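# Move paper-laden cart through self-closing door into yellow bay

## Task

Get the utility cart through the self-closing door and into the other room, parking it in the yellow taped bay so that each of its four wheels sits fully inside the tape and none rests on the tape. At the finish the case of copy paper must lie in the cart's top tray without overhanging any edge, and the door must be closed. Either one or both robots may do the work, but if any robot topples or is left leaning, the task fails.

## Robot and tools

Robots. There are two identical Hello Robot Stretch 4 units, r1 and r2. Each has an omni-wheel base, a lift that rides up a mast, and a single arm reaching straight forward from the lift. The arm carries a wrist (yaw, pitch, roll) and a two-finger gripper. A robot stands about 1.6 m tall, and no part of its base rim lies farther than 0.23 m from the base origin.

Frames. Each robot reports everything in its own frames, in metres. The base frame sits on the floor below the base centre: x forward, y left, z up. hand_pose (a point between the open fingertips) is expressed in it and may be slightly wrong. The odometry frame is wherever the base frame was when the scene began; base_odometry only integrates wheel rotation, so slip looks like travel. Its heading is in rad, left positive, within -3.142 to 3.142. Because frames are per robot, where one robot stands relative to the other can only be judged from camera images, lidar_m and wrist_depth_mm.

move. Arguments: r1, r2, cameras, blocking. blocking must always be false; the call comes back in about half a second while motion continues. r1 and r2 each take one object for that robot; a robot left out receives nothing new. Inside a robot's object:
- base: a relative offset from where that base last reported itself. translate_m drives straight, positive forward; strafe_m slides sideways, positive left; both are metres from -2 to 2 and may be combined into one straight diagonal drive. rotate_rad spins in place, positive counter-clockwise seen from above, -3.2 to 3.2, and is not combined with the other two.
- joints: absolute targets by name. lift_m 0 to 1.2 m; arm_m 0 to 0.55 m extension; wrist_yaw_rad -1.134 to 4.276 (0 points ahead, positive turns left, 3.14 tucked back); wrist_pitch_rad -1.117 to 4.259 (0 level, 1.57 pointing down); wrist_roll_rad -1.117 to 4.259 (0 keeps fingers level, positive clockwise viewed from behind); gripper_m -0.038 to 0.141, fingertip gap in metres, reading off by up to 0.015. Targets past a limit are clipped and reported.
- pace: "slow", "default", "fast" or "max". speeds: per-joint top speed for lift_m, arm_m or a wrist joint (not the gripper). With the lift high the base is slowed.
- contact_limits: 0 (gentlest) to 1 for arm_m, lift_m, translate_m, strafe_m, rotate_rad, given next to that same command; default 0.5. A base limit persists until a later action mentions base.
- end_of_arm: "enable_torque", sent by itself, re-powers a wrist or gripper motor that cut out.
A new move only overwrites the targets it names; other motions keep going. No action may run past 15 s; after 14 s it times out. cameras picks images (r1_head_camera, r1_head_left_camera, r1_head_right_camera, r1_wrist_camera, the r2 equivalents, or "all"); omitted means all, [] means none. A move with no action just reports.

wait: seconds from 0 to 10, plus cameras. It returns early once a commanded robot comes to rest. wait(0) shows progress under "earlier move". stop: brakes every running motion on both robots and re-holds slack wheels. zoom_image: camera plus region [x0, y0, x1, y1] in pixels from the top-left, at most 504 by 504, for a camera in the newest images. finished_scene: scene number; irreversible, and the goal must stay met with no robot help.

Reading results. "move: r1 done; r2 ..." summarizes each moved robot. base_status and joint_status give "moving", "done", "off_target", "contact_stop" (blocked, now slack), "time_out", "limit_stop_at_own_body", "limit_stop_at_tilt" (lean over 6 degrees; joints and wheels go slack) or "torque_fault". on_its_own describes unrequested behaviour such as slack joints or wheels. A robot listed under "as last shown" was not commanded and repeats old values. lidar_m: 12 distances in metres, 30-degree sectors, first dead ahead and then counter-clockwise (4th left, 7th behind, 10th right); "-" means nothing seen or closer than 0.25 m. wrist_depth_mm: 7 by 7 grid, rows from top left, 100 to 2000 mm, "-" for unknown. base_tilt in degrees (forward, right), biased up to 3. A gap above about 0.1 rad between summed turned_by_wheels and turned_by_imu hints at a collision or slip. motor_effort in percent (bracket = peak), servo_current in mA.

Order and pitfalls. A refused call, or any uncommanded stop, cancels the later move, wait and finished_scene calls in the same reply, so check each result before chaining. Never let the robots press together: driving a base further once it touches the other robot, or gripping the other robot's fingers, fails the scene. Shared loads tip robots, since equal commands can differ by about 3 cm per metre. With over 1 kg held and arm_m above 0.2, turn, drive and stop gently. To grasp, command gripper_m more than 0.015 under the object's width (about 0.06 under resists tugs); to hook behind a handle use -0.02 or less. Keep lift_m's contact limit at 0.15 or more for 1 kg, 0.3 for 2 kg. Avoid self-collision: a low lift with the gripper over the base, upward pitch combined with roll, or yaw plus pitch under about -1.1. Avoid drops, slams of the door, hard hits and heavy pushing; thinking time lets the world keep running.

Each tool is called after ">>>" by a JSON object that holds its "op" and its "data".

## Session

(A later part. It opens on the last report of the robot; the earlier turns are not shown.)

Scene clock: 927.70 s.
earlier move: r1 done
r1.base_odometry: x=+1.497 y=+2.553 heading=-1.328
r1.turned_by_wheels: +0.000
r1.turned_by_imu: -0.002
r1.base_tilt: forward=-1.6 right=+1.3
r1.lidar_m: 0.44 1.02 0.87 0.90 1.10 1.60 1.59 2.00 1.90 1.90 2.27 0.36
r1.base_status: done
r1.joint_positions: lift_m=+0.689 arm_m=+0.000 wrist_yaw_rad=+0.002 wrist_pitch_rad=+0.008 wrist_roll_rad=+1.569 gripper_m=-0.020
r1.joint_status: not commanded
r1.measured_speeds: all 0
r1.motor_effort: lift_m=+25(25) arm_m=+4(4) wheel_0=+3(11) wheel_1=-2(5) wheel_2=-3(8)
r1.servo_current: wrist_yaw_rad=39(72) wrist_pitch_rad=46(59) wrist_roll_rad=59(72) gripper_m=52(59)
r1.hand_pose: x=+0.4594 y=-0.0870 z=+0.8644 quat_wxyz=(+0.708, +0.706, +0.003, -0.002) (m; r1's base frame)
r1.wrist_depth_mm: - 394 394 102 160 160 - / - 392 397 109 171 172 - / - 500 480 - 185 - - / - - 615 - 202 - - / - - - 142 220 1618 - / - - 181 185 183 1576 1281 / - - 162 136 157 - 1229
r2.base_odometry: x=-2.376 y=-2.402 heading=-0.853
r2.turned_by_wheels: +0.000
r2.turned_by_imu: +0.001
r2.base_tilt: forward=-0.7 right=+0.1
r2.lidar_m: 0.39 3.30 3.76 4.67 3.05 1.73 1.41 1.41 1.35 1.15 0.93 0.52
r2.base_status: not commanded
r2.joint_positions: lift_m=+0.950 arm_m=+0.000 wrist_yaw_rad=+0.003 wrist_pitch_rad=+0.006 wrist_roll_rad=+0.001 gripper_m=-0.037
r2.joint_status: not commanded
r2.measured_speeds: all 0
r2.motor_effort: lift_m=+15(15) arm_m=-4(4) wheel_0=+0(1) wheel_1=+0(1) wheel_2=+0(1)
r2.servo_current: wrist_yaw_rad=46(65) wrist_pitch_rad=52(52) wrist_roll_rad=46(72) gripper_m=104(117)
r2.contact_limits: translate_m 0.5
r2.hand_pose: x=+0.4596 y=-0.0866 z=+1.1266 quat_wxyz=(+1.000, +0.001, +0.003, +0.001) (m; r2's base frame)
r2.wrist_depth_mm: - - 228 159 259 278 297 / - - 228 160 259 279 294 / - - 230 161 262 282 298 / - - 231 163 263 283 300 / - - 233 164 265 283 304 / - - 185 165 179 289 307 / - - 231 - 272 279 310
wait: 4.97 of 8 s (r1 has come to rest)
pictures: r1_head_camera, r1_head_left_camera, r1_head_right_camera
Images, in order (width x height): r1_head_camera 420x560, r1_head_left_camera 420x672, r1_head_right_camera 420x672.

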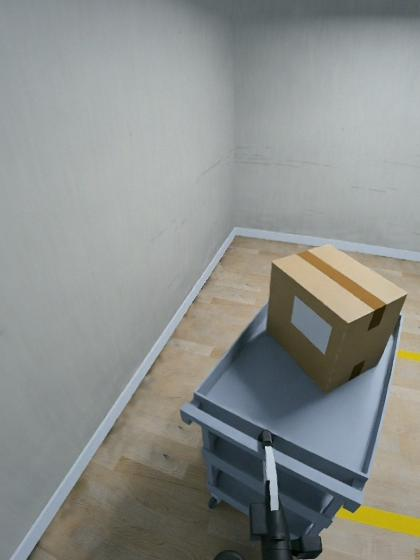

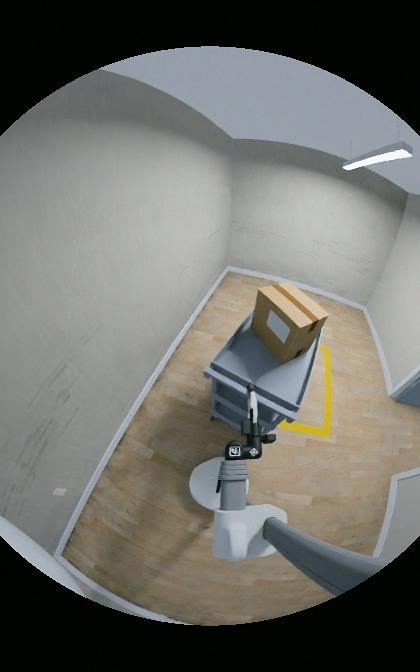

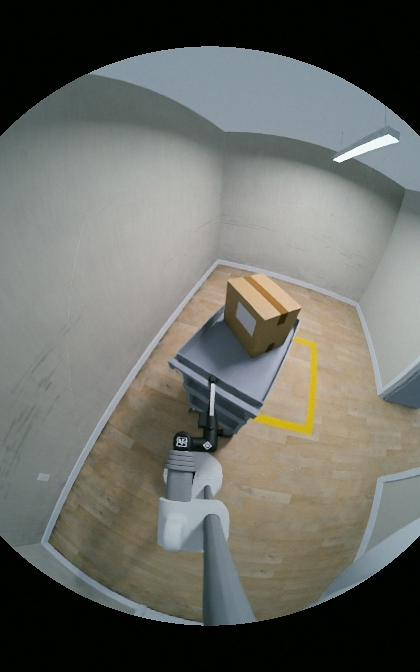

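>>> {"op": "move", "data": {"r1": {"base":{"translate_m":0.22,"strafe_m":-0.25},"pace":"slow"}, "blocking": false, "cameras": []}}

>>> {"op": "wait", "data": {"seconds": 8, "cameras": ["r1_head_camera","r1_head_left_camera","r1_head_right_camera"]}}

Scene clock: 933.17 s.
move: r1 moving
r1.base_odometry: x=+1.490 y=+2.543 heading=-1.328
r1.turned_by_wheels: +0.000
r1.turned_by_imu: -0.001
r1.base_tilt: forward=-1.6 right=+1.3
r1.lidar_m: 0.44 1.02 0.89 0.89 1.11 1.62 1.60 2.00 1.90 1.90 2.28 0.36
r1.base_status: translate_m moving; strafe_m moving
r1.joint_positions: lift_m=+0.689 arm_m=+0.000 wrist_yaw_rad=+0.002 wrist_pitch_rad=+0.008 wrist_roll_rad=+1.569 gripper_m=-0.020
r1.joint_status: not commanded
r1.measured_speeds: translate_m=+0.033 strafe_m=-0.038 rotate_rad=-0.001 lift_m=+0.000 arm_m=+0.000 wrist_yaw_rad=+0.000 wrist_pitch_rad=+0.000 wrist_roll_rad=+0.000
r1.motor_effort: lift_m=+25(25) arm_m=+4(4) wheel_0=+7(11) wheel_1=-2(5) wheel_2=-7(7)
r1.servo_current: wrist_yaw_rad=46(52) wrist_pitch_rad=52(59) wrist_roll_rad=33(65) gripper_m=39(46)
r1.hand_pose: x=+0.4594 y=-0.0870 z=+0.8644 quat_wxyz=(+0.708, +0.706, +0.003, -0.002) (m; r1's base frame)
r1.wrist_depth_mm: - 389 389 102 158 159 - / - 394 399 109 171 171 - / - 504 492 - 185 - - / - - 621 - 201 - - / - - - 141 221 1618 - / - - 181 185 184 1537 1308 / - - 162 136 157 - 1229
r2: as last shown
r2.turned_by_imu: +0.000
r2.base_tilt: forward=-0.7 right=+0.0
r2.lidar_m: 0.40 3.31 3.78 4.70 3.12 1.73 1.42 1.42 1.36 1.13 0.96 0.51
r2.motor_effort: lift_m=+15(15) arm_m=-4(4) wheel_0=+0(0) wheel_1=+0(0) wheel_2=+0(0)
r2.servo_current: wrist_yaw_rad=59(59) wrist_pitch_rad=46(52) wrist_roll_rad=52(52) gripper_m=111(111)
r2.contact_limits: translate_m 0.5
r2.wrist_depth_mm: - - 228 159 258 277 296 / - - 229 161 259 279 296 / - - 230 161 262 281 297 / - - 230 164 263 283 298 / - - 233 164 267 285 303 / - - 185 165 178 290 306 / - - 231 - 271 281 309
pictures: none
No camera images: "cameras" was empty.

Scene clock: 937.27 s.
earlier move: r1 done
r1.base_odometry: x=+1.307 y=+2.280 heading=-1.327
r1.turned_by_wheels: +0.000
r1.turned_by_imu: +0.000
r1.base_tilt: forward=-1.6 right=+1.3
r1.lidar_m: 0.42 1.20 1.04 1.06 1.29 1.87 1.89 1.97 1.72 1.96 2.07 0.37
r1.base_status: done
r1.joint_positions: lift_m=+0.689 arm_m=+0.000 wrist_yaw_rad=+0.002 wrist_pitch_rad=+0.008 wrist_roll_rad=+1.569 gripper_m=-0.020
r1.joint_status: not commanded
r1.measured_speeds: all 0
r1.motor_effort: lift_m=+25(25) arm_m=+4(4) wheel_0=+4(11) wheel_1=-2(5) wheel_2=-1(7)
r1.servo_current: wrist_yaw_rad=52(72) wrist_pitch_rad=59(65) wrist_roll_rad=46(85) gripper_m=46(59)
r1.hand_pose: x=+0.4594 y=-0.0870 z=+0.8644 quat_wxyz=(+0.708, +0.706, +0.003, -0.002) (m; r1's base frame)
r1.wrist_depth_mm: - 439 439 114 170 171 - / - 397 402 120 181 - - / - 452 459 129 193 - - / - - 564 138 205 - - / - - - 150 222 1756 - / - - 185 184 232 1576 - / - - 161 138 177 128 1281
r2.base_odometry: x=-2.376 y=-2.402 heading=-0.853
r2.turned_by_wheels: +0.000
r2.turned_by_imu: +0.001
r2.base_tilt: forward=-0.7 right=+0.0
r2.lidar_m: 0.40 3.32 3.79 4.67 3.10 1.71 1.42 1.41 1.36 1.13 0.96 0.52
r2.base_status: not commanded
r2.joint_positions: lift_m=+0.950 arm_m=+0.000 wrist_yaw_rad=+0.003 wrist_pitch_rad=+0.006 wrist_roll_rad=+0.001 gripper_m=-0.037
r2.joint_status: not commanded
r2.measured_speeds: all 0
r2.motor_effort: lift_m=+15(15) arm_m=-4(4) wheel_0=+0(1) wheel_1=+0(1) wheel_2=+0(1)
r2.servo_current: wrist_yaw_rad=59(59) wrist_pitch_rad=46(52) wrist_roll_rad=59(59) gripper_m=104(117)
r2.contact_limits: translate_m 0.5
r2.hand_pose: x=+0.4596 y=-0.0866 z=+1.1266 quat_wxyz=(+1.000, +0.001, +0.003, +0.001) (m; r2's base frame)
r2.wrist_depth_mm: - - 229 159 257 279 297 / - - 229 160 259 279 296 / - - 230 162 262 281 296 / - - 231 164 263 283 301 / - - 233 165 266 285 304 / - - 185 165 179 289 306 / - - 232 - 271 281 309
wait: 4.10 of 8 s (r1 has come to rest)
pictures: r1_head_camera, r1_head_left_camera, r1_head_right_camera
Images, in order (width x height): r1_head_camera 420x560, r1_head_left_camera 420x672, r1_head_right_camera 420x672.

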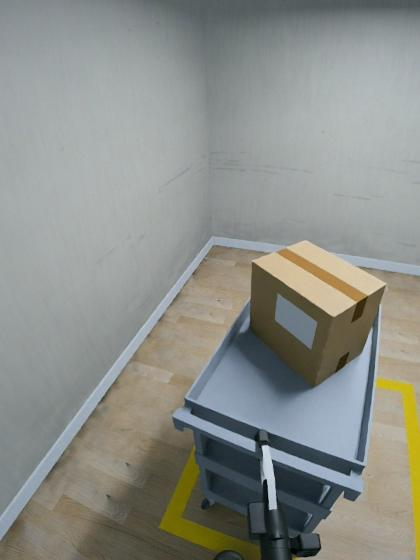

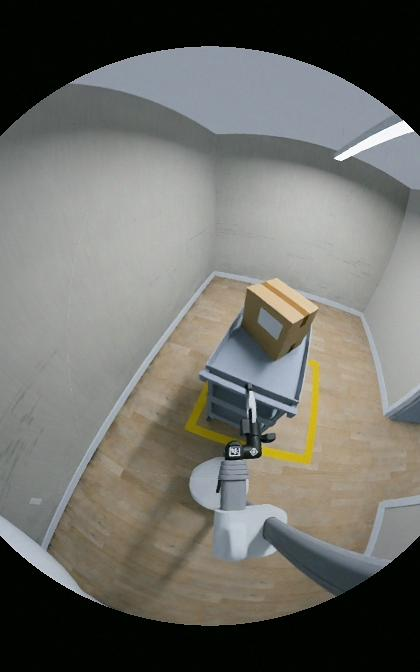

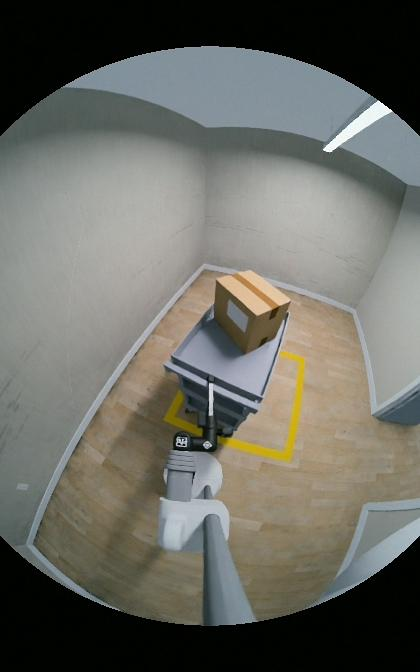

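>>> {"op": "move", "data": {"r1": {"base":{"translate_m":0.15,"strafe_m":-0.16},"pace":"slow"}, "blocking": false, "cameras": []}}

>>> {"op": "wait", "data": {"seconds": 8, "cameras": ["r1_head_camera","r1_head_left_camera","r1_head_right_camera"]}}

Scene clock: 942.33 s.
move: r1 moving
r1.base_odometry: x=+1.300 y=+2.269 heading=-1.327
r1.turned_by_wheels: +0.000
r1.turned_by_imu: +0.000
r1.base_tilt: forward=-1.6 right=+1.2
r1.lidar_m: 0.42 0.56 1.06 1.07 1.29 1.88 1.92 1.95 1.72 1.96 2.08 0.38
r1.base_status: translate_m moving; strafe_m moving
r1.joint_positions: lift_m=+0.689 arm_m=+0.000 wrist_yaw_rad=+0.002 wrist_pitch_rad=+0.008 wrist_roll_rad=+1.569 gripper_m=-0.020
r1.joint_status: not commanded
r1.measured_speeds: translate_m=+0.034 strafe_m=-0.037 rotate_rad=-0.003 lift_m=+0.000 arm_m=+0.000 wrist_yaw_rad=+0.000 wrist_pitch_rad=+0.000 wrist_roll_rad=+0.000
r1.motor_effort: lift_m=+25(25) arm_m=+4(4) wheel_0=+10(10) wheel_1=-4(6) wheel_2=-4(5)
r1.servo_current: wrist_yaw_rad=52(65) wrist_pitch_rad=59(59) wrist_roll_rad=46(59) gripper_m=39(52)
r1.hand_pose: x=+0.4594 y=-0.0870 z=+0.8644 quat_wxyz=(+0.708, +0.706, +0.003, -0.002) (m; r1's base frame)
r1.wrist_depth_mm: - 439 442 114 170 171 - / - 397 399 120 181 - - / - 455 462 129 193 - - / - - 559 138 205 - - / - - - 150 222 1756 - / - - 185 184 232 1708 - / - - 161 139 176 128 1308
r2: as last shown
r2.turned_by_imu: +0.000
r2.base_tilt: forward=-0.6 right=+0.0
r2.lidar_m: 0.40 3.35 3.78 4.69 3.09 1.70 1.43 1.42 1.33 1.14 0.95 0.50
r2.motor_effort: lift_m=+15(15) arm_m=-4(4) wheel_0=+0(1) wheel_1=+0(0) wheel_2=+0(0)
r2.servo_current: wrist_yaw_rad=59(59) wrist_pitch_rad=46(52) wrist_roll_rad=39(59) gripper_m=111(111)
r2.contact_limits: translate_m 0.5
r2.wrist_depth_mm: - - 228 159 258 277 297 / - - 229 160 259 278 294 / - - 230 161 260 283 297 / - - 231 163 264 285 298 / - - 233 164 266 285 303 / - - 185 165 179 289 306 / - - 231 - 272 281 309
pictures: none
No camera images: "cameras" was empty.

Scene clock: 945.27 s.
earlier move: r1 done
r1.base_odometry: x=+1.188 y=+2.096 heading=-1.327
r1.turned_by_wheels: +0.000
r1.turned_by_imu: -0.001
r1.base_tilt: forward=-1.6 right=+1.3
r1.lidar_m: 0.41 0.50 1.15 1.14 1.42 2.05 2.09 1.85 1.66 1.80 1.96 0.39
r1.base_status: done
r1.joint_positions: lift_m=+0.689 arm_m=+0.000 wrist_yaw_rad=+0.002 wrist_pitch_rad=+0.008 wrist_roll_rad=+1.569 gripper_m=-0.020
r1.joint_status: not commanded
r1.measured_speeds: all 0
r1.motor_effort: lift_m=+25(25) arm_m=+4(4) wheel_0=+4(11) wheel_1=-2(6) wheel_2=-2(6)
r1.servo_current: wrist_yaw_rad=72(72) wrist_pitch_rad=59(59) wrist_roll_rad=39(65) gripper_m=52(52)
r1.hand_pose: x=+0.4594 y=-0.0870 z=+0.8644 quat_wxyz=(+0.708, +0.706, +0.003, -0.002) (m; r1's base frame)
r1.wrist_depth_mm: - 504 488 122 180 - - / - 424 421 129 190 - - / - 442 449 - 200 - - / - - 521 - 211 - - / - - - 156 224 - - / - - - 186 232 1756 - / - - 154 138 177 128 1281
r2.base_odometry: x=-2.376 y=-2.402 heading=-0.853
r2.turned_by_wheels: +0.000
r2.turned_by_imu: +0.000
r2.base_tilt: forward=-0.6 right=+0.1
r2.lidar_m: 0.40 3.34 3.81 4.69 3.09 1.71 1.40 1.41 1.37 1.14 0.96 0.51
r2.base_status: not commanded
r2.joint_positions: lift_m=+0.950 arm_m=+0.000 wrist_yaw_rad=+0.003 wrist_pitch_rad=+0.006 wrist_roll_rad=+0.001 gripper_m=-0.037
r2.joint_status: not commanded
r2.measured_speeds: all 0
r2.motor_effort: lift_m=+15(15) arm_m=-4(4) wheel_0=+0(1) wheel_1=+0(1) wheel_2=+0(0)
r2.servo_current: wrist_yaw_rad=52(65) wrist_pitch_rad=52(52) wrist_roll_rad=52(65) gripper_m=111(111)
r2.contact_limits: translate_m 0.5
r2.hand_pose: x=+0.4596 y=-0.0866 z=+1.1266 quat_wxyz=(+1.000, +0.001, +0.003, +0.001) (m; r2's base frame)
r2.wrist_depth_mm: - - 228 159 258 278 297 / - - 229 160 259 277 297 / - - 230 161 260 282 300 / - - 232 163 263 283 300 / - - 233 164 267 285 304 / - - 185 165 179 290 307 / - - 232 - 272 279 310
wait: 2.93 of 8 s (r1 has come to rest)
pictures: r1_head_camera, r1_head_left_camera, r1_head_right_camera
Images, in order (width x height): r1_head_camera 420x560, r1_head_left_camera 420x672, r1_head_right_camera 420x672.

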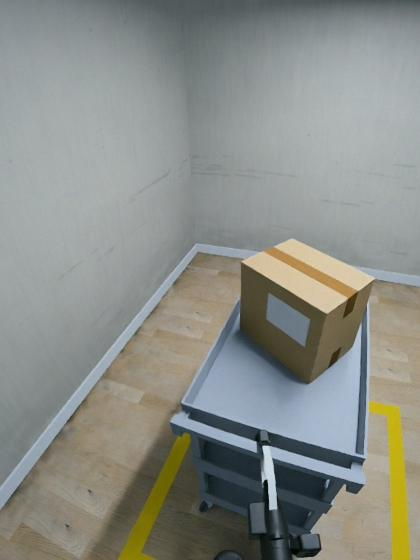

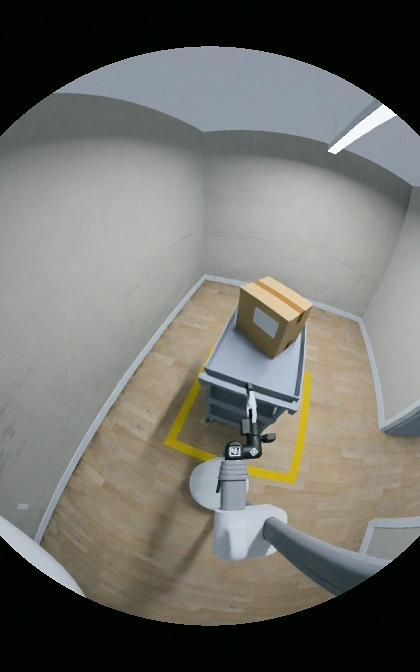

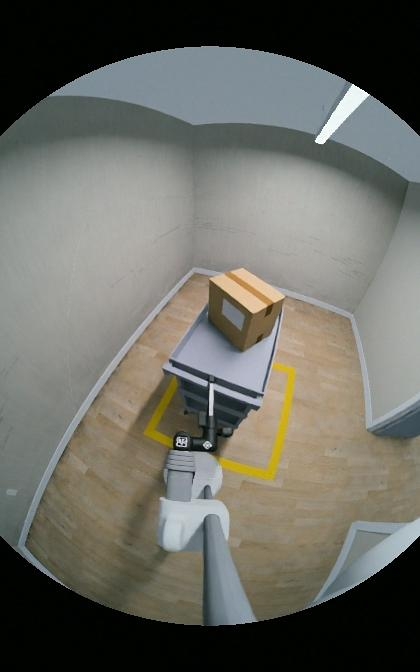

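>>> {"op": "move", "data": {"r1": {"joints":{"gripper_m":0.12}}, "blocking": false, "cameras": []}}

>>> {"op": "wait", "data": {"seconds": 3, "cameras": []}}

>>> {"op": "move", "data": {"r1": {"base":{"translate_m":-0.3}}, "blocking": false, "cameras": []}}

>>> {"op": "wait", "data": {"seconds": 4, "cameras": ["r1_head_camera","r1_head_left_camera","r1_head_right_camera"]}}

Scene clock: 963.43 s.
move: r1 moving
r1.base_odometry: x=+1.188 y=+2.096 heading=-1.327
r1.turned_by_wheels: +0.000
r1.turned_by_imu: +0.000
r1.base_tilt: forward=-1.6 right=+1.3
r1.lidar_m: 0.40 1.30 1.14 1.15 1.40 2.05 2.10 1.84 1.65 1.79 1.97 0.40
r1.base_status: not commanded
r1.joint_positions: lift_m=+0.689 arm_m=+0.000 wrist_yaw_rad=+0.002 wrist_pitch_rad=+0.008 wrist_roll_rad=+1.569 gripper_m=+0.005
r1.joint_status: gripper_m moving
r1.measured_speeds: all 0
r1.motor_effort: lift_m=+24(25) arm_m=+4(4) wheel_0=+4(5) wheel_1=-2(2) wheel_2=-2(2)
r1.servo_current: wrist_yaw_rad=52(65) wrist_pitch_rad=52(59) wrist_roll_rad=52(72) gripper_m=65(72)
r1.hand_pose: x=+0.4594 y=-0.0870 z=+0.8644 quat_wxyz=(+0.708, +0.706, +0.003, -0.002) (m; r1's base frame)
r1.wrist_depth_mm: - 521 500 128 184 - - / - 430 427 133 195 - - / - 442 449 - 203 - - / - - 530 - 216 - - / - - 661 160 227 - - / - - - 189 236 1756 - / - - 150 145 182 1464 1308
r2: as last shown
r2.base_tilt: forward=-0.6 right=+0.0
r2.lidar_m: 0.39 3.33 3.79 4.68 3.07 1.71 1.41 1.42 1.36 1.10 0.93 0.52
r2.motor_effort: lift_m=+15(15) arm_m=-4(4) wheel_0=+0(1) wheel_1=+0(0) wheel_2=+0(0)
r2.servo_current: wrist_yaw_rad=46(52) wrist_pitch_rad=46(52) wrist_roll_rad=65(65) gripper_m=104(104)
r2.contact_limits: translate_m 0.5
r2.wrist_depth_mm: - - 229 158 258 277 297 / - - 229 160 260 278 296 / - - 230 161 262 281 297 / - - 230 164 263 282 298 / - - 234 164 266 283 304 / - - 185 165 179 289 304 / - - 232 - 271 279 309
pictures: none
No camera images: "cameras" was empty.

Scene clock: 965.10 s.
earlier move: r1 done
r1.base_odometry: x=+1.188 y=+2.096 heading=-1.327
r1.turned_by_wheels: +0.000
r1.turned_by_imu: +0.000
r1.base_tilt: forward=-1.6 right=+1.2
r1.lidar_m: 0.39 1.29 1.15 1.13 1.40 2.04 2.08 1.84 1.63 1.78 1.96 0.39
r1.base_status: not commanded
r1.joint_positions: lift_m=+0.689 arm_m=+0.000 wrist_yaw_rad=+0.002 wrist_pitch_rad=+0.008 wrist_roll_rad=+1.569 gripper_m=+0.120
r1.joint_status: all done
r1.measured_speeds: all 0
r1.motor_effort: lift_m=+25(25) arm_m=+4(4) wheel_0=+4(5) wheel_1=-2(2) wheel_2=-2(2)
r1.servo_current: wrist_yaw_rad=46(72) wrist_pitch_rad=52(59) wrist_roll_rad=46(72) gripper_m=39(104)
r1.hand_pose: x=+0.4594 y=-0.0870 z=+0.8644 quat_wxyz=(+0.708, +0.706, +0.003, -0.002) (m; r1's base frame)
r1.wrist_depth_mm: - 535 508 131 187 - - / - 436 433 - 198 - - / - 445 449 144 208 - - / - - 525 154 217 - - / - - 647 163 229 778 - / - - - 190 238 1756 - / - - 150 146 181 1499 1308
r2.base_odometry: x=-2.376 y=-2.402 heading=-0.853
r2.turned_by_wheels: +0.000
r2.turned_by_imu: +0.000
r2.base_tilt: forward=-0.7 right=+0.1
r2.lidar_m: 0.40 3.31 3.81 4.69 3.06 1.70 1.42 1.41 1.33 1.15 0.94 0.51
r2.base_status: not commanded
r2.joint_positions: lift_m=+0.950 arm_m=+0.000 wrist_yaw_rad=+0.003 wrist_pitch_rad=+0.006 wrist_roll_rad=+0.001 gripper_m=-0.037
r2.joint_status: not commanded
r2.measured_speeds: all 0
r2.motor_effort: lift_m=+15(15) arm_m=-4(4) wheel_0=+0(1) wheel_1=+0(0) wheel_2=+0(0)
r2.servo_current: wrist_yaw_rad=46(59) wrist_pitch_rad=46(52) wrist_roll_rad=46(65) gripper_m=117(117)
r2.contact_limits: translate_m 0.5
r2.hand_pose: x=+0.4596 y=-0.0866 z=+1.1266 quat_wxyz=(+1.000, +0.001, +0.003, +0.001) (m; r2's base frame)
r2.wrist_depth_mm: - - 228 159 257 278 297 / - - 229 160 260 279 296 / - - 230 161 260 282 297 / - - 230 164 263 283 301 / - - 234 164 266 285 303 / - - 185 165 179 289 306 / - - 231 - 272 279 310
wait: 1.67 of 3 s (r1 has come to rest)
pictures: none
No camera images: "cameras" was empty.

Scene clock: 965.60 s.
move: r1 moving
r1.base_odometry: x=+1.181 y=+2.126 heading=-1.328
r1.turned_by_wheels: +0.000
r1.turned_by_imu: +0.000
r1.base_tilt: forward=-1.6 right=+1.3
r1.lidar_m: 0.43 1.33 1.17 1.15 1.42 2.02 2.06 1.85 1.62 1.77 1.97 0.42
r1.base_status: translate_m moving
r1.joint_positions: lift_m=+0.689 arm_m=+0.000 wrist_yaw_rad=+0.002 wrist_pitch_rad=+0.002 wrist_roll_rad=+1.569 gripper_m=+0.120
r1.joint_status: not commanded
r1.measured_speeds: translate_m=-0.120 strafe_m=+0.000 rotate_rad=-0.001 lift_m=+0.000 arm_m=+0.000 wrist_yaw_rad=+0.000 wrist_pitch_rad=+0.000 wrist_roll_rad=+0.000
r1.motor_effort: lift_m=+22(25) arm_m=+4(4) wheel_0=-7(7) wheel_1=-3(7) wheel_2=+9(9)
r1.servo_current: wrist_yaw_rad=52(59) wrist_pitch_rad=39(52) wrist_roll_rad=52(72) gripper_m=46(52)
r1.hand_pose: x=+0.4594 y=-0.0870 z=+0.8663 quat_wxyz=(+0.708, +0.706, +0.001, +0.000) (m; r1's base frame)
r1.wrist_depth_mm: - - 530 153 208 - - / - 473 459 160 219 - - / - 484 473 449 230 - - / - - 559 549 243 - - / - - - 634 257 1808 - / - 216 - 203 192 213 - / - 139 - 144 294 - 1281
r2: as last shown
r2.lidar_m: 0.39 3.32 3.78 4.67 3.09 1.71 1.42 1.44 1.35 1.13 0.96 0.53
r2.motor_effort: lift_m=+15(15) arm_m=-3(4) wheel_0=+0(1) wheel_1=+0(0) wheel_2=+0(0)
r2.servo_current: wrist_yaw_rad=39(52) wrist_pitch_rad=52(52) wrist_roll_rad=52(52) gripper_m=104(117)
r2.contact_limits: translate_m 0.5
r2.wrist_depth_mm: - - 228 159 258 278 298 / - - 229 160 259 278 296 / - - 231 161 260 281 298 / - - 231 164 262 283 301 / - - 234 164 265 285 304 / - - 185 165 179 289 307 / - - 231 - 271 278 310
pictures: none
No camera images: "cameras" was empty.

Scene clock: 967.57 s.
earlier move: r1 done
r1.base_odometry: x=+1.116 y=+2.387 heading=-1.328
r1.turned_by_wheels: +0.000
r1.turned_by_imu: +0.000
r1.base_tilt: forward=-1.6 right=+1.3
r1.lidar_m: 0.66 1.40 1.23 1.26 1.53 1.75 1.80 1.74 1.52 1.92 1.83 0.65
r1.base_status: done
r1.joint_positions: lift_m=+0.689 arm_m=+0.000 wrist_yaw_rad=+0.002 wrist_pitch_rad=+0.002 wrist_roll_rad=+1.569 gripper_m=+0.120
r1.joint_status: not commanded
r1.measured_speeds: all 0
r1.motor_effort: lift_m=+21(25) arm_m=+4(4) wheel_0=-3(8) wheel_1=-2(8) wheel_2=+0(10)
r1.servo_current: wrist_yaw_rad=52(65) wrist_pitch_rad=39(52) wrist_roll_rad=52(72) gripper_m=46(52)
r1.hand_pose: x=+0.4594 y=-0.0870 z=+0.8663 quat_wxyz=(+0.708, +0.706, +0.001, +0.000) (m; r1's base frame)
r1.wrist_depth_mm: - - - - - 1661 1255 / - - 842 413 469 466 469 / - - 741 715 - - 500 / - - 854 778 - - 521 / - - - - - - 559 / - - - - 211 213 597 / - 140 - 145 - - 1182
r2.base_odometry: x=-2.376 y=-2.402 heading=-0.853
r2.turned_by_wheels: +0.000
r2.turned_by_imu: +0.000
r2.base_tilt: forward=-0.6 right=+0.0
r2.lidar_m: 0.40 3.33 3.80 4.67 3.09 1.71 1.41 1.41 1.35 1.13 0.96 0.52
r2.base_status: not commanded
r2.joint_positions: lift_m=+0.950 arm_m=+0.000 wrist_yaw_rad=+0.003 wrist_pitch_rad=+0.006 wrist_roll_rad=+0.001 gripper_m=-0.037
r2.joint_status: not commanded
r2.measured_speeds: all 0
r2.motor_effort: lift_m=+15(15) arm_m=-4(4) wheel_0=+0(1) wheel_1=+0(0) wheel_2=+0(1)
r2.servo_current: wrist_yaw_rad=46(59) wrist_pitch_rad=46(59) wrist_roll_rad=46(59) gripper_m=104(117)
r2.contact_limits: translate_m 0.5
r2.hand_pose: x=+0.4596 y=-0.0866 z=+1.1266 quat_wxyz=(+1.000, +0.001, +0.003, +0.001) (m; r2's base frame)
r2.wrist_depth_mm: - - 228 159 259 278 297 / - - 229 160 260 279 297 / - - 230 161 260 279 297 / - - 232 164 262 285 301 / - - 233 164 267 285 304 / - - 185 165 178 290 306 / - - 231 - 270 281 309
wait: 1.97 of 4 s (r1 has come to rest)
pictures: r1_head_camera, r1_head_left_camera, r1_head_right_camera
Images, in order (width x height): r1_head_camera 420x560, r1_head_left_camera 420x672, r1_head_right_camera 420x672.

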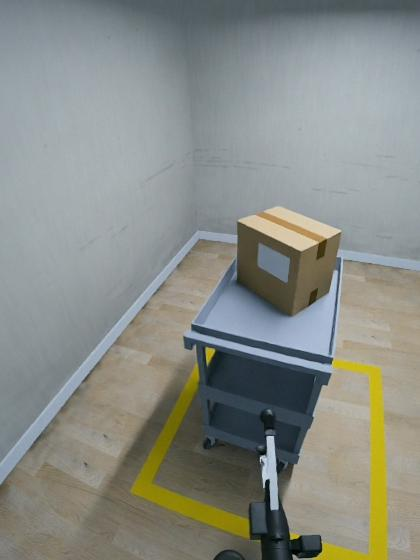

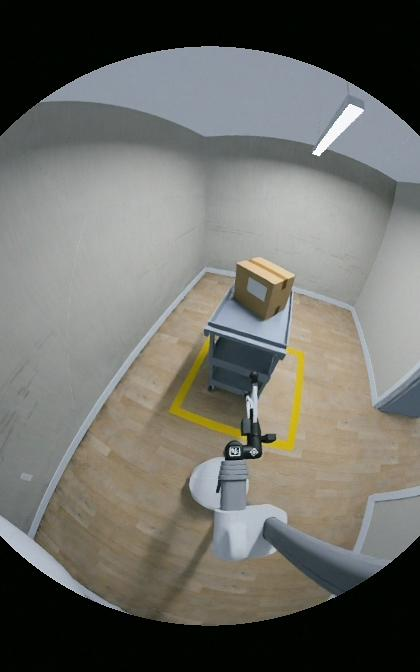

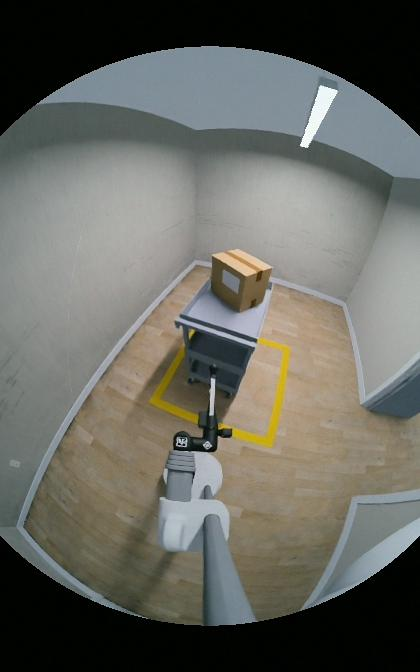

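>>> {"op": "move", "data": {"r1": {"base":{"translate_m":0.15,"strafe_m":-0.85}}, "blocking": false, "cameras": []}}

>>> {"op": "wait", "data": {"seconds": 6, "cameras": []}}

>>> {"op": "move", "data": {"r1": {"base":{"rotate_rad":0.7}}, "blocking": false, "cameras": []}}

>>> {"op": "wait", "data": {"seconds": 4, "cameras": ["r1_head_camera","r1_head_right_camera"]}}

Scene clock: 974.87 s.
move: r1 moving
r1.base_odometry: x=+1.086 y=+2.373 heading=-1.328
r1.turned_by_wheels: +0.000
r1.turned_by_imu: -0.001
r1.base_tilt: forward=-1.6 right=+1.3
r1.lidar_m: 0.67 1.44 1.29 1.26 1.57 1.77 1.80 1.69 1.49 1.87 1.84 0.64
r1.base_status: translate_m moving; strafe_m moving
r1.joint_positions: lift_m=+0.689 arm_m=+0.000 wrist_yaw_rad=+0.002 wrist_pitch_rad=+0.002 wrist_roll_rad=+1.569 gripper_m=+0.120
r1.joint_status: not commanded
r1.measured_speeds: translate_m=+0.023 strafe_m=-0.128 rotate_rad=-0.005 lift_m=+0.000 arm_m=+0.000 wrist_yaw_rad=+0.000 wrist_pitch_rad=+0.000 wrist_roll_rad=+0.000
r1.motor_effort: lift_m=+21(22) arm_m=+4(4) wheel_0=+10(10) wheel_1=-8(10) wheel_2=-5(5)
r1.servo_current: wrist_yaw_rad=46(65) wrist_pitch_rad=39(46) wrist_roll_rad=46(59) gripper_m=46(46)
r1.hand_pose: x=+0.4594 y=-0.0870 z=+0.8663 quat_wxyz=(+0.708, +0.706, +0.001, +0.000) (m; r1's base frame)
r1.wrist_depth_mm: - - - - - 1756 1281 / - - - 809 459 462 - / - - 732 715 - - - / - - 778 741 1160 - 512 / - - - 931 - - 535 / - - - - 211 212 580 / - 140 - 144 - - 1138
r2: as last shown
r2.base_tilt: forward=-0.6 right=+0.1
r2.lidar_m: 0.41 3.33 3.82 4.69 3.11 1.70 1.42 1.41 1.38 1.13 0.97 0.51
r2.motor_effort: lift_m=+15(15) arm_m=-4(4) wheel_0=+0(0) wheel_1=+0(0) wheel_2=-1(1)
r2.servo_current: wrist_yaw_rad=59(59) wrist_pitch_rad=46(52) wrist_roll_rad=46(52) gripper_m=104(111)
r2.contact_limits: translate_m 0.5
r2.wrist_depth_mm: - - 227 159 258 278 296 / - - 229 160 260 279 297 / - - 230 161 262 279 298 / - - 231 164 263 285 300 / - - 233 164 266 285 301 / - - 184 165 178 287 307 / - - 231 - 271 281 307
pictures: none
No camera images: "cameras" was empty.

Scene clock: 978.67 s.
earlier move: r1 done
r1.base_odometry: x=+0.327 y=+2.037 heading=-1.328
r1.turned_by_wheels: +0.000
r1.turned_by_imu: -0.004
r1.base_tilt: forward=-1.6 right=+1.3
r1.lidar_m: 2.49 0.76 0.71 2.02 2.43 2.20 1.44 0.87 0.86 1.09 0.98 1.79
r1.base_status: done
r1.joint_positions: lift_m=+0.689 arm_m=+0.000 wrist_yaw_rad=+0.002 wrist_pitch_rad=+0.002 wrist_roll_rad=+1.569 gripper_m=+0.120
r1.joint_status: not commanded
r1.measured_speeds: all 0
r1.motor_effort: lift_m=+21(22) arm_m=+4(4) wheel_0=+1(11) wheel_1=+0(11) wheel_2=-2(5)
r1.servo_current: wrist_yaw_rad=39(85) wrist_pitch_rad=39(52) wrist_roll_rad=59(65) gripper_m=33(52)
r1.hand_pose: x=+0.4594 y=-0.0870 z=+0.8663 quat_wxyz=(+0.708, +0.706, +0.001, +0.000) (m; r1's base frame)
r1.wrist_depth_mm: - - - - - 1661 1205 / - - - - - 1756 1205 / - - - - - 1756 1255 / - - - - - 1863 1255 / - - - - - 1808 1255 / - - - - - 213 1281 / - - - 145 - - 1281
r2.base_odometry: x=-2.376 y=-2.402 heading=-0.853
r2.turned_by_wheels: +0.000
r2.turned_by_imu: +0.001
r2.base_tilt: forward=-0.7 right=+0.0
r2.lidar_m: 0.38 3.33 3.79 4.69 3.07 1.70 1.42 1.40 1.35 1.13 0.94 0.49
r2.base_status: not commanded
r2.joint_positions: lift_m=+0.950 arm_m=+0.000 wrist_yaw_rad=+0.003 wrist_pitch_rad=+0.006 wrist_roll_rad=+0.001 gripper_m=-0.037
r2.joint_status: not commanded
r2.measured_speeds: all 0
r2.motor_effort: lift_m=+15(15) arm_m=-3(4) wheel_0=+0(1) wheel_1=+0(0) wheel_2=+0(1)
r2.servo_current: wrist_yaw_rad=65(65) wrist_pitch_rad=46(52) wrist_roll_rad=46(65) gripper_m=111(117)
r2.contact_limits: translate_m 0.5
r2.hand_pose: x=+0.4596 y=-0.0866 z=+1.1266 quat_wxyz=(+1.000, +0.001, +0.003, +0.001) (m; r2's base frame)
r2.wrist_depth_mm: - - 228 159 258 277 297 / - - 228 160 259 279 297 / - - 230 161 259 279 296 / - - 231 164 262 283 300 / - - 233 164 266 286 304 / - - 184 165 178 290 307 / - - 232 - 271 281 307
wait: 3.80 of 6 s (r1 has come to rest)
pictures: none
No camera images: "cameras" was empty.

Scene clock: 979.17 s.
move: r1 moving
r1.base_odometry: x=+0.327 y=+2.037 heading=-1.076
r1.turned_by_wheels: +0.252
r1.turned_by_imu: +0.253
r1.base_tilt: forward=-1.6 right=+1.3
r1.lidar_m: 0.89 0.69 1.99 2.13 2.28 2.18 1.07 0.83 2.01 1.01 1.15 2.49
r1.base_status: rotate_rad moving
r1.joint_positions: lift_m=+0.689 arm_m=+0.000 wrist_yaw_rad=+0.002 wrist_pitch_rad=+0.002 wrist_roll_rad=+1.569 gripper_m=+0.120
r1.joint_status: not commanded
r1.measured_speeds: translate_m=+0.002 strafe_m=+0.002 rotate_rad=+0.976 lift_m=+0.000 arm_m=+0.000 wrist_yaw_rad=+0.000 wrist_pitch_rad=+0.000 wrist_roll_rad=+0.000
r1.motor_effort: lift_m=+21(21) arm_m=+4(4) wheel_0=-9(9) wheel_1=-8(8) wheel_2=-7(8)
r1.servo_current: wrist_yaw_rad=39(72) wrist_pitch_rad=46(46) wrist_roll_rad=59(59) gripper_m=46(46)
r1.hand_pose: x=+0.4594 y=-0.0870 z=+0.8663 quat_wxyz=(+0.708, +0.706, +0.001, +0.000) (m; r1's base frame)
r1.wrist_depth_mm: - - - - - 1708 1182 / - - - - - 1756 1229 / - - - - - 1708 1229 / - - - - - 1756 1255 / - - - - - 1863 1255 / - - - - 192 213 991 / - - - 145 - - -
r2: as last shown
r2.turned_by_imu: +0.000
r2.lidar_m: 0.38 3.32 3.80 4.68 3.05 1.68 1.44 1.42 1.35 1.13 0.95 0.49
r2.motor_effort: lift_m=+15(15) arm_m=-3(4) wheel_0=+0(1) wheel_1=+0(0) wheel_2=+0(0)
r2.servo_current: wrist_yaw_rad=65(65) wrist_pitch_rad=46(52) wrist_roll_rad=39(52) gripper_m=104(111)
r2.contact_limits: translate_m 0.5
r2.wrist_depth_mm: - - 228 159 259 277 297 / - - 229 160 259 278 296 / - - 229 161 262 281 297 / - - 231 164 263 283 298 / - - 233 164 266 286 304 / - - 185 165 179 289 306 / - - 231 - 270 279 307
pictures: none
No camera images: "cameras" was empty.

Scene clock: 980.13 s.
earlier move: r1 done
r1.base_odometry: x=+0.327 y=+2.037 heading=-0.628
r1.turned_by_wheels: +0.448
r1.turned_by_imu: +0.450
r1.base_tilt: forward=-1.6 right=+1.2
r1.lidar_m: 0.71 0.98 2.07 2.29 2.18 1.16 0.84 6.74 1.01 1.07 2.48 0.96
r1.base_status: done
r1.joint_positions: lift_m=+0.689 arm_m=+0.000 wrist_yaw_rad=+0.002 wrist_pitch_rad=+0.002 wrist_roll_rad=+1.569 gripper_m=+0.120
r1.joint_status: not commanded
r1.measured_speeds: all 0
r1.motor_effort: lift_m=+21(21) arm_m=+4(4) wheel_0=-2(9) wheel_1=-3(8) wheel_2=+1(8)
r1.servo_current: wrist_yaw_rad=46(72) wrist_pitch_rad=46(46) wrist_roll_rad=39(65) gripper_m=46(46)
r1.hand_pose: x=+0.4594 y=-0.0870 z=+0.8663 quat_wxyz=(+0.708, +0.706, +0.001, +0.000) (m; r1's base frame)
r1.wrist_depth_mm: - - - - - 1576 1229 / - - - - - 1430 1229 / - - 750 741 - - - / - - 750 750 - - - / - - - 750 - - - / - 193 - - 191 212 - / - 139 - 145 - - 1205
r2.base_odometry: x=-2.376 y=-2.402 heading=-0.853
r2.turned_by_wheels: +0.000
r2.turned_by_imu: +0.000
r2.base_tilt: forward=-0.6 right=+0.1
r2.lidar_m: 0.39 3.32 3.78 4.69 3.13 1.70 1.44 1.41 1.36 1.13 0.96 0.50
r2.base_status: not commanded
r2.joint_positions: lift_m=+0.950 arm_m=+0.000 wrist_yaw_rad=+0.003 wrist_pitch_rad=+0.006 wrist_roll_rad=+0.001 gripper_m=-0.037
r2.joint_status: not commanded
r2.measured_speeds: all 0
r2.motor_effort: lift_m=+15(15) arm_m=-4(4) wheel_0=+0(1) wheel_1=+0(0) wheel_2=+0(0)
r2.servo_current: wrist_yaw_rad=39(65) wrist_pitch_rad=39(52) wrist_roll_rad=39(52) gripper_m=104(111)
r2.contact_limits: translate_m 0.5
r2.hand_pose: x=+0.4596 y=-0.0866 z=+1.1266 quat_wxyz=(+1.000, +0.001, +0.003, +0.001) (m; r2's base frame)
r2.wrist_depth_mm: - - 228 159 258 278 296 / - - 229 160 260 278 294 / - - 230 161 260 281 298 / - - 231 164 263 283 300 / - - 234 164 266 283 303 / - - 185 165 179 287 306 / - - 232 - 271 279 310
wait: 0.97 of 4 s (r1 has come to rest)
pictures: r1_head_camera, r1_head_right_camera
Images, in order (width x height): r1_head_camera 420x560, r1_head_right_camera 420x672.

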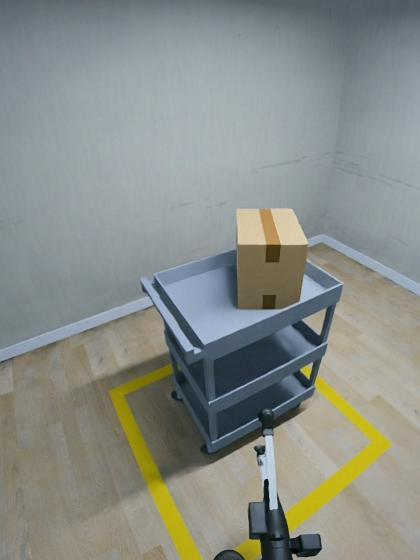

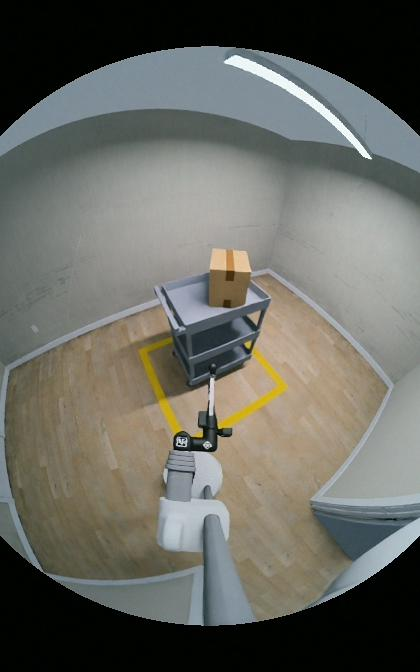

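>>> {"op": "zoom_image", "data": {"camera": "r1_head_camera", "region": [100, 320, 400, 500]}}

Scaled by 1.680 from the camera's 420x560 image, which has a finer 600x800 frame.

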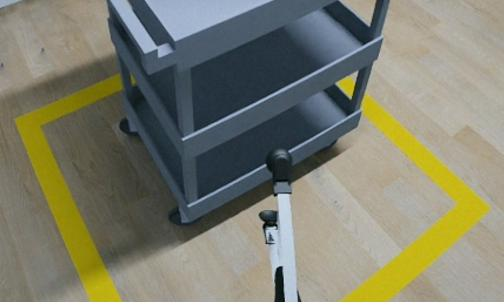

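>>> {"op": "move", "data": {"r2": {"base":{"translate_m":0.3},"pace":"slow"}, "blocking": false, "cameras": []}}

>>> {"op": "wait", "data": {"seconds": 6, "cameras": ["r2_head_camera","r2_head_left_camera"]}}

Scene clock: 992.83 s.
move: r2 moving
r1: as last shown
r1.turned_by_wheels: +0.000
r1.turned_by_imu: +0.000
r1.base_tilt: forward=-1.6 right=+1.3
r1.lidar_m: 0.73 1.03 2.07 2.32 2.20 1.14 0.85 6.74 1.01 1.10 2.48 0.96
r1.motor_effort: lift_m=+22(22) arm_m=+4(4) wheel_0=-2(2) wheel_1=-3(3) wheel_2=+1(1)
r1.servo_current: wrist_yaw_rad=52(59) wrist_pitch_rad=39(46) wrist_roll_rad=52(52) gripper_m=46(52)
r1.wrist_depth_mm: - - - - - 1618 1182 / - - - - - 1464 1229 / - - 750 750 - - - / - - 741 750 - - - / - - - 750 - - - / - 193 - - 191 213 - / - 139 - 144 - - 1205
r2.base_odometry: x=-2.368 y=-2.412 heading=-0.852
r2.turned_by_wheels: +0.001
r2.turned_by_imu: +0.001
r2.base_tilt: forward=-0.7 right=+0.1
r2.lidar_m: 0.38 3.33 3.80 4.68 3.10 1.72 1.42 1.42 1.35 1.13 0.93 0.50
r2.base_status: translate_m moving
r2.joint_positions: lift_m=+0.950 arm_m=+0.000 wrist_yaw_rad=+0.003 wrist_pitch_rad=+0.006 wrist_roll_rad=+0.001 gripper_m=-0.037
r2.joint_status: not commanded
r2.measured_speeds: translate_m=+0.049 strafe_m=+0.000 rotate_rad=+0.000 lift_m=+0.000 arm_m=+0.000 wrist_yaw_rad=+0.000 wrist_pitch_rad=+0.000 wrist_roll_rad=+0.000
r2.motor_effort: lift_m=+15(15) arm_m=-4(4) wheel_0=+5(8) wheel_1=+6(6) wheel_2=-4(6)
r2.servo_current: wrist_yaw_rad=39(59) wrist_pitch_rad=52(52) wrist_roll_rad=52(52) gripper_m=104(111)
r2.hand_pose: x=+0.4596 y=-0.0866 z=+1.1266 quat_wxyz=(+1.000, +0.001, +0.003, +0.001) (m; r2's base frame)
r2.wrist_depth_mm: - - 228 159 257 276 290 / - - 229 160 258 274 291 / - - 231 161 260 278 297 / - - 231 162 262 281 296 / - - 233 163 265 283 300 / - - 185 163 179 286 301 / - - 232 - 268 291 303
pictures: none
No camera images: "cameras" was empty.

Scene clock: 996.63 s.
earlier move: r2 done
r1.base_odometry: x=+0.327 y=+2.037 heading=-0.628
r1.turned_by_wheels: +0.000
r1.turned_by_imu: +0.000
r1.base_tilt: forward=-1.6 right=+1.3
r1.lidar_m: 0.72 1.01 2.07 2.33 2.18 1.17 0.86 1.60 1.02 1.09 2.48 0.96
r1.base_status: not commanded
r1.joint_positions: lift_m=+0.689 arm_m=+0.000 wrist_yaw_rad=+0.002 wrist_pitch_rad=+0.002 wrist_roll_rad=+1.569 gripper_m=+0.120
r1.joint_status: not commanded
r1.measured_speeds: all 0
r1.motor_effort: lift_m=+21(22) arm_m=+4(4) wheel_0=-2(2) wheel_1=-3(4) wheel_2=+1(1)
r1.servo_current: wrist_yaw_rad=59(72) wrist_pitch_rad=46(52) wrist_roll_rad=52(72) gripper_m=39(52)
r1.hand_pose: x=+0.4594 y=-0.0870 z=+0.8663 quat_wxyz=(+0.708, +0.706, +0.001, +0.000) (m; r1's base frame)
r1.wrist_depth_mm: - - - - - 1708 1182 / - - - - - 1464 1205 / - - 759 759 - - - / - - 750 750 - - - / - - - 759 - - - / - 193 - - 191 213 - / - 139 - 145 - - 1205
r2.base_odometry: x=-2.178 y=-2.628 heading=-0.850
r2.turned_by_wheels: +0.001
r2.turned_by_imu: +0.063
r2.base_tilt: forward=-0.6 right=+0.0
r2.lidar_m: 0.40 3.01 3.60 4.78 3.34 2.01 1.73 1.73 1.20 1.02 0.60 0.49
r2.base_status: done
r2.joint_positions: lift_m=+0.950 arm_m=+0.000 wrist_yaw_rad=+0.024 wrist_pitch_rad=+0.005 wrist_roll_rad=+0.001 gripper_m=-0.037
r2.joint_status: not commanded
r2.measured_speeds: all 0
r2.on_its_own: wrist_yaw_rad is at rest, and its servo_current (143 mA) is outside its rest range (0 to 104 mA)
r2.motor_effort: lift_m=+15(15) arm_m=-4(4) wheel_0=+17(29) wheel_1=+4(10) wheel_2=+8(12)
r2.servo_current: wrist_yaw_rad=143(156) wrist_pitch_rad=46(52) wrist_roll_rad=39(59) gripper_m=98(111)
r2.hand_pose: x=+0.4613 y=-0.0805 z=+1.1269 quat_wxyz=(+1.000, +0.001, +0.003, +0.012) (m; r2's base frame)
r2.wrist_depth_mm: - - 246 165 223 213 207 / - - 248 229 225 215 206 / - - 250 232 226 216 208 / - - 252 234 229 216 210 / - - 254 204 229 218 211 / - - 177 167 226 220 213 / - - 259 - 230 219 214
wait: 3.80 of 6 s (r2 has come to rest)
pictures: r2_head_camera, r2_head_left_camera
Images, in order (width x height): r2_head_camera 420x560, r2_head_left_camera 420x672.

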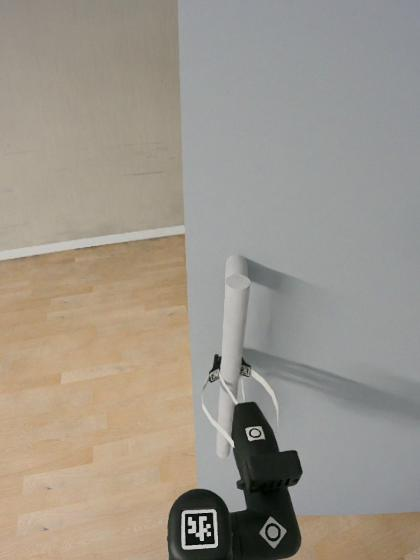

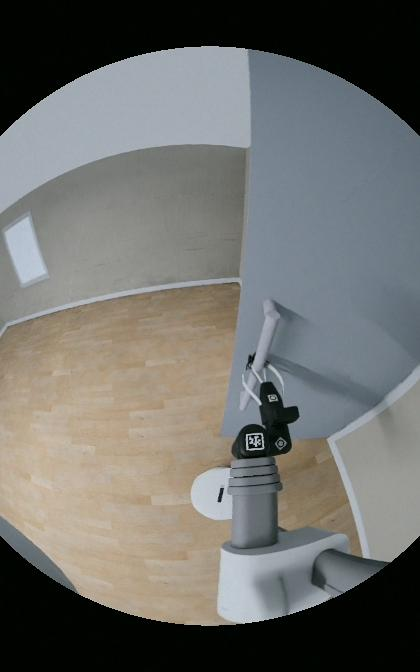

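>>> {"op": "move", "data": {"r2": {"joints":{"gripper_m":0.13}}, "blocking": false, "cameras": []}}

>>> {"op": "wait", "data": {"seconds": 3, "cameras": ["r2_head_camera","r2_head_left_camera"]}}

Scene clock: 1002.00 s.
move: r2 moving
r1: as last shown
r1.lidar_m: 0.73 0.99 2.06 2.30 2.19 1.13 0.83 1.63 1.02 1.08 2.48 0.94
r1.motor_effort: lift_m=+21(21) arm_m=+4(4) wheel_0=-2(2) wheel_1=-3(3) wheel_2=+1(1)
r1.servo_current: wrist_yaw_rad=65(65) wrist_pitch_rad=39(46) wrist_roll_rad=52(59) gripper_m=46(46)
r1.wrist_depth_mm: - - - - - 1576 1205 / - - - - - 1464 1229 / - - 741 750 - - - / - - 750 750 - - - / - - - 750 - - - / - 193 - - 190 213 - / - 139 - 145 - - 1205
r2.base_odometry: x=-2.178 y=-2.628 heading=-0.850
r2.turned_by_wheels: +0.000
r2.turned_by_imu: +0.001
r2.base_tilt: forward=-0.6 right=+0.0
r2.lidar_m: 0.40 2.98 3.58 4.76 3.35 2.00 1.70 1.71 1.20 1.03 0.63 0.47
r2.base_status: not commanded
r2.joint_positions: lift_m=+0.950 arm_m=+0.000 wrist_yaw_rad=+0.024 wrist_pitch_rad=+0.005 wrist_roll_rad=+0.001 gripper_m=-0.012
r2.joint_status: gripper_m moving
r2.measured_speeds: all 0
r2.motor_effort: lift_m=+15(15) arm_m=-3(4) wheel_0=+16(17) wheel_1=+4(5) wheel_2=+8(8)
r2.servo_current: wrist_yaw_rad=143(150) wrist_pitch_rad=39(52) wrist_roll_rad=46(52) gripper_m=65(117)
r2.hand_pose: x=+0.4613 y=-0.0805 z=+1.1269 quat_wxyz=(+1.000, +0.001, +0.003, +0.012) (m; r2's base frame)
r2.wrist_depth_mm: - - 251 234 228 216 209 / - - 254 236 229 218 211 / - - 257 237 231 220 212 / - - 258 238 233 222 214 / - - 259 178 234 222 216 / - - 180 177 230 224 216 / - - - - 236 222 217
pictures: none
No camera images: "cameras" was empty.

Scene clock: 1003.90 s.
earlier move: r2 done
r1.base_odometry: x=+0.327 y=+2.037 heading=-0.628
r1.turned_by_wheels: +0.000
r1.turned_by_imu: +0.000
r1.base_tilt: forward=-1.6 right=+1.3
r1.lidar_m: 0.68 1.01 2.08 2.31 2.19 1.15 0.83 1.29 0.99 1.08 2.48 0.96
r1.base_status: not commanded
r1.joint_positions: lift_m=+0.689 arm_m=+0.000 wrist_yaw_rad=+0.002 wrist_pitch_rad=+0.002 wrist_roll_rad=+1.569 gripper_m=+0.120
r1.joint_status: not commanded
r1.measured_speeds: all 0
r1.motor_effort: lift_m=+21(22) arm_m=+4(4) wheel_0=-1(2) wheel_1=-3(4) wheel_2=+1(1)
r1.servo_current: wrist_yaw_rad=39(65) wrist_pitch_rad=39(52) wrist_roll_rad=52(59) gripper_m=39(46)
r1.hand_pose: x=+0.4594 y=-0.0870 z=+0.8663 quat_wxyz=(+0.708, +0.706, +0.001, +0.000) (m; r1's base frame)
r1.wrist_depth_mm: - - - - - 1661 1205 / - - - - - 1464 1229 / - - 750 759 - - - / - - 759 750 - - - / - - - 750 - - - / - 193 - - 191 213 - / - 139 - 145 - - 1182
r2.base_odometry: x=-2.178 y=-2.628 heading=-0.852
r2.turned_by_wheels: -0.001
r2.turned_by_imu: -0.001
r2.base_tilt: forward=-0.6 right=+0.1
r2.lidar_m: 0.76 3.02 3.57 4.75 3.35 2.03 1.73 1.74 1.21 1.04 0.85 0.78
r2.base_status: not commanded
r2.joint_positions: lift_m=+0.950 arm_m=+0.000 wrist_yaw_rad=+0.003 wrist_pitch_rad=+0.005 wrist_roll_rad=+0.001 gripper_m=+0.130
r2.joint_status: all done
r2.measured_speeds: all 0
r2.motor_effort: lift_m=+15(15) arm_m=-3(4) wheel_0=+4(17) wheel_1=+4(5) wheel_2=+5(8)
r2.servo_current: wrist_yaw_rad=59(163) wrist_pitch_rad=39(52) wrist_roll_rad=52(59) gripper_m=52(117)
r2.hand_pose: x=+0.4595 y=-0.0866 z=+1.1269 quat_wxyz=(+1.000, +0.001, +0.003, +0.001) (m; r2's base frame)
r2.wrist_depth_mm: - - - - - - - / - - - - - - - / - - - - - - - / - - - - - - - / - - - - 512 - - / - - 218 - 189 - - / - - - - - - -
wait: 1.90 of 3 s (r2 has come to rest)
pictures: r2_head_camera, r2_head_left_camera
Images, in order (width x height): r2_head_camera 420x560, r2_head_left_camera 420x672.

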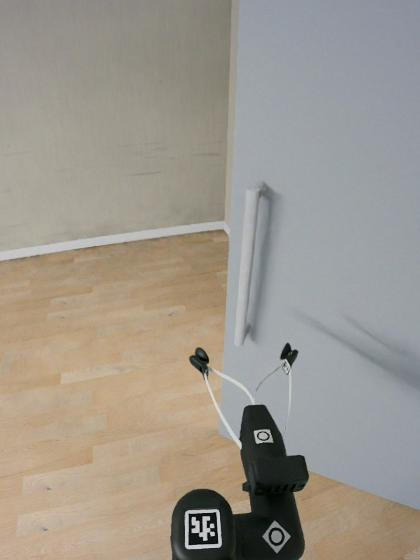

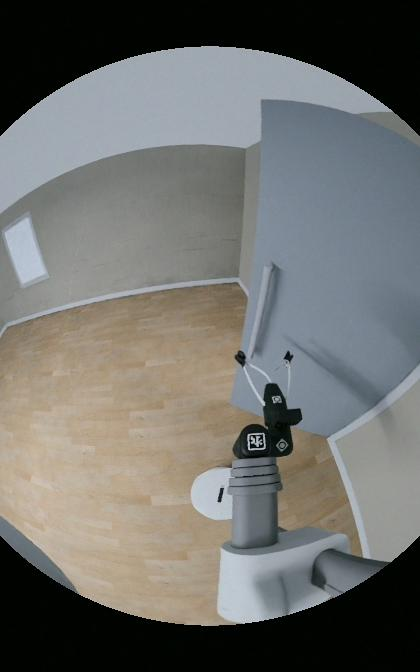

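Door closing freely.

>>> {"op": "wait", "data": {"seconds": 8, "cameras": ["r1_head_right_camera","r2_head_left_camera","r2_head_camera"]}}

Scene clock: 1014.23 s.
r1.base_odometry: x=+0.327 y=+2.037 heading=-0.628
r1.turned_by_wheels: +0.000
r1.turned_by_imu: -0.001
r1.base_tilt: forward=-1.6 right=+1.3
r1.lidar_m: 0.72 1.02 2.08 2.33 2.21 1.15 0.85 0.84 0.88 1.08 2.49 0.98
r1.base_status: not commanded
r1.joint_positions: lift_m=+0.689 arm_m=+0.000 wrist_yaw_rad=+0.002 wrist_pitch_rad=+0.002 wrist_roll_rad=+1.569 gripper_m=+0.120
r1.joint_status: not commanded
r1.measured_speeds: all 0
r1.motor_effort: lift_m=+21(22) arm_m=+4(4) wheel_0=-2(2) wheel_1=-3(4) wheel_2=+1(1)
r1.servo_current: wrist_yaw_rad=33(65) wrist_pitch_rad=39(52) wrist_roll_rad=39(59) gripper_m=46(46)
r1.hand_pose: x=+0.4594 y=-0.0870 z=+0.8663 quat_wxyz=(+0.708, +0.706, +0.001, +0.000) (m; r1's base frame)
r1.wrist_depth_mm: - - - - - 1576 1229 / - - - - - 1499 1255 / - - 750 750 - - - / - - 750 750 - - - / - - - 750 - - - / - 193 - - 191 213 - / - 139 - 145 - - 1205
r2.base_odometry: x=-2.178 y=-2.628 heading=-0.852
r2.turned_by_wheels: +0.000
r2.turned_by_imu: +0.001
r2.base_tilt: forward=-0.7 right=+0.0
r2.lidar_m: 2.23 3.02 3.56 4.76 3.34 1.98 1.71 1.71 1.22 1.05 1.04 1.25
r2.base_status: not commanded
r2.joint_positions: lift_m=+0.950 arm_m=+0.000 wrist_yaw_rad=+0.003 wrist_pitch_rad=+0.005 wrist_roll_rad=+0.001 gripper_m=+0.130
r2.joint_status: all done
r2.measured_speeds: all 0
r2.motor_effort: lift_m=+15(15) arm_m=-3(4) wheel_0=+4(17) wheel_1=+4(5) wheel_2=+4(8)
r2.servo_current: wrist_yaw_rad=39(163) wrist_pitch_rad=46(52) wrist_roll_rad=52(59) gripper_m=52(117)
r2.hand_pose: x=+0.4595 y=-0.0866 z=+1.1269 quat_wxyz=(+1.000, +0.001, +0.003, +0.001) (m; r2's base frame)
r2.wrist_depth_mm: - - - - - - - / - - - - - - - / - - - - - - - / - - - - - - - / - - - - - - - / - - 217 - 195 - - / - - - - - - -
wait: 8.00 s; at rest from the start
pictures: r1_head_right_camera, r2_head_camera, r2_head_left_camera
Images, in order (width x height): r1_head_right_camera 420x672, r2_head_camera 420x560, r2_head_left_camera 420x672.

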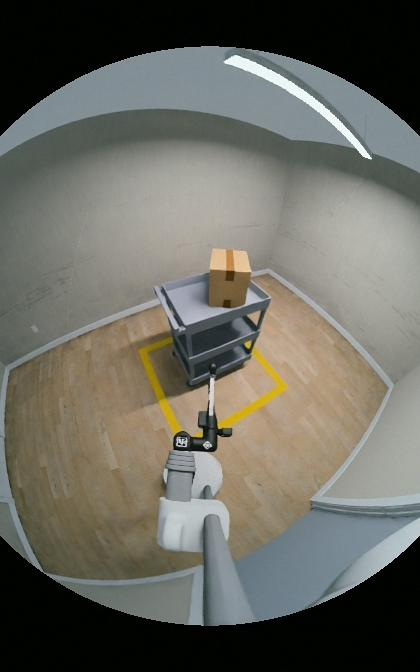

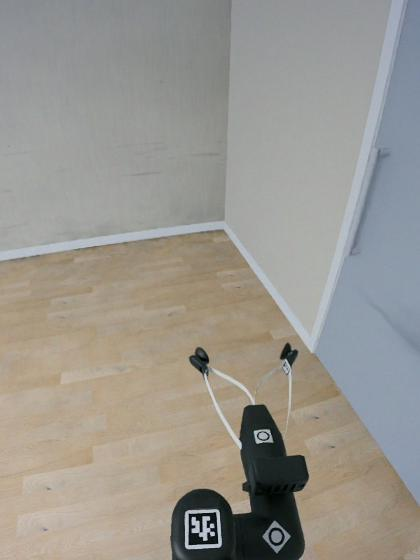

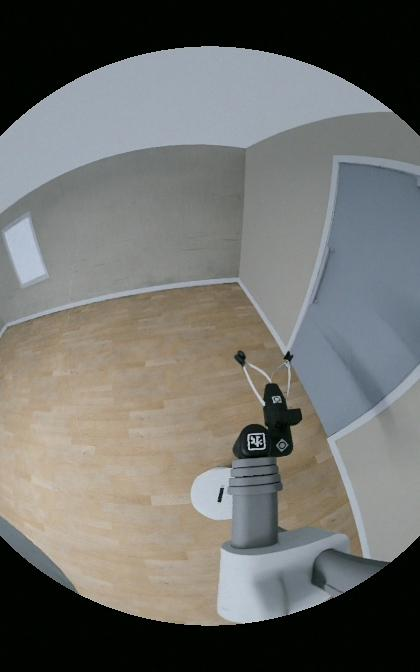

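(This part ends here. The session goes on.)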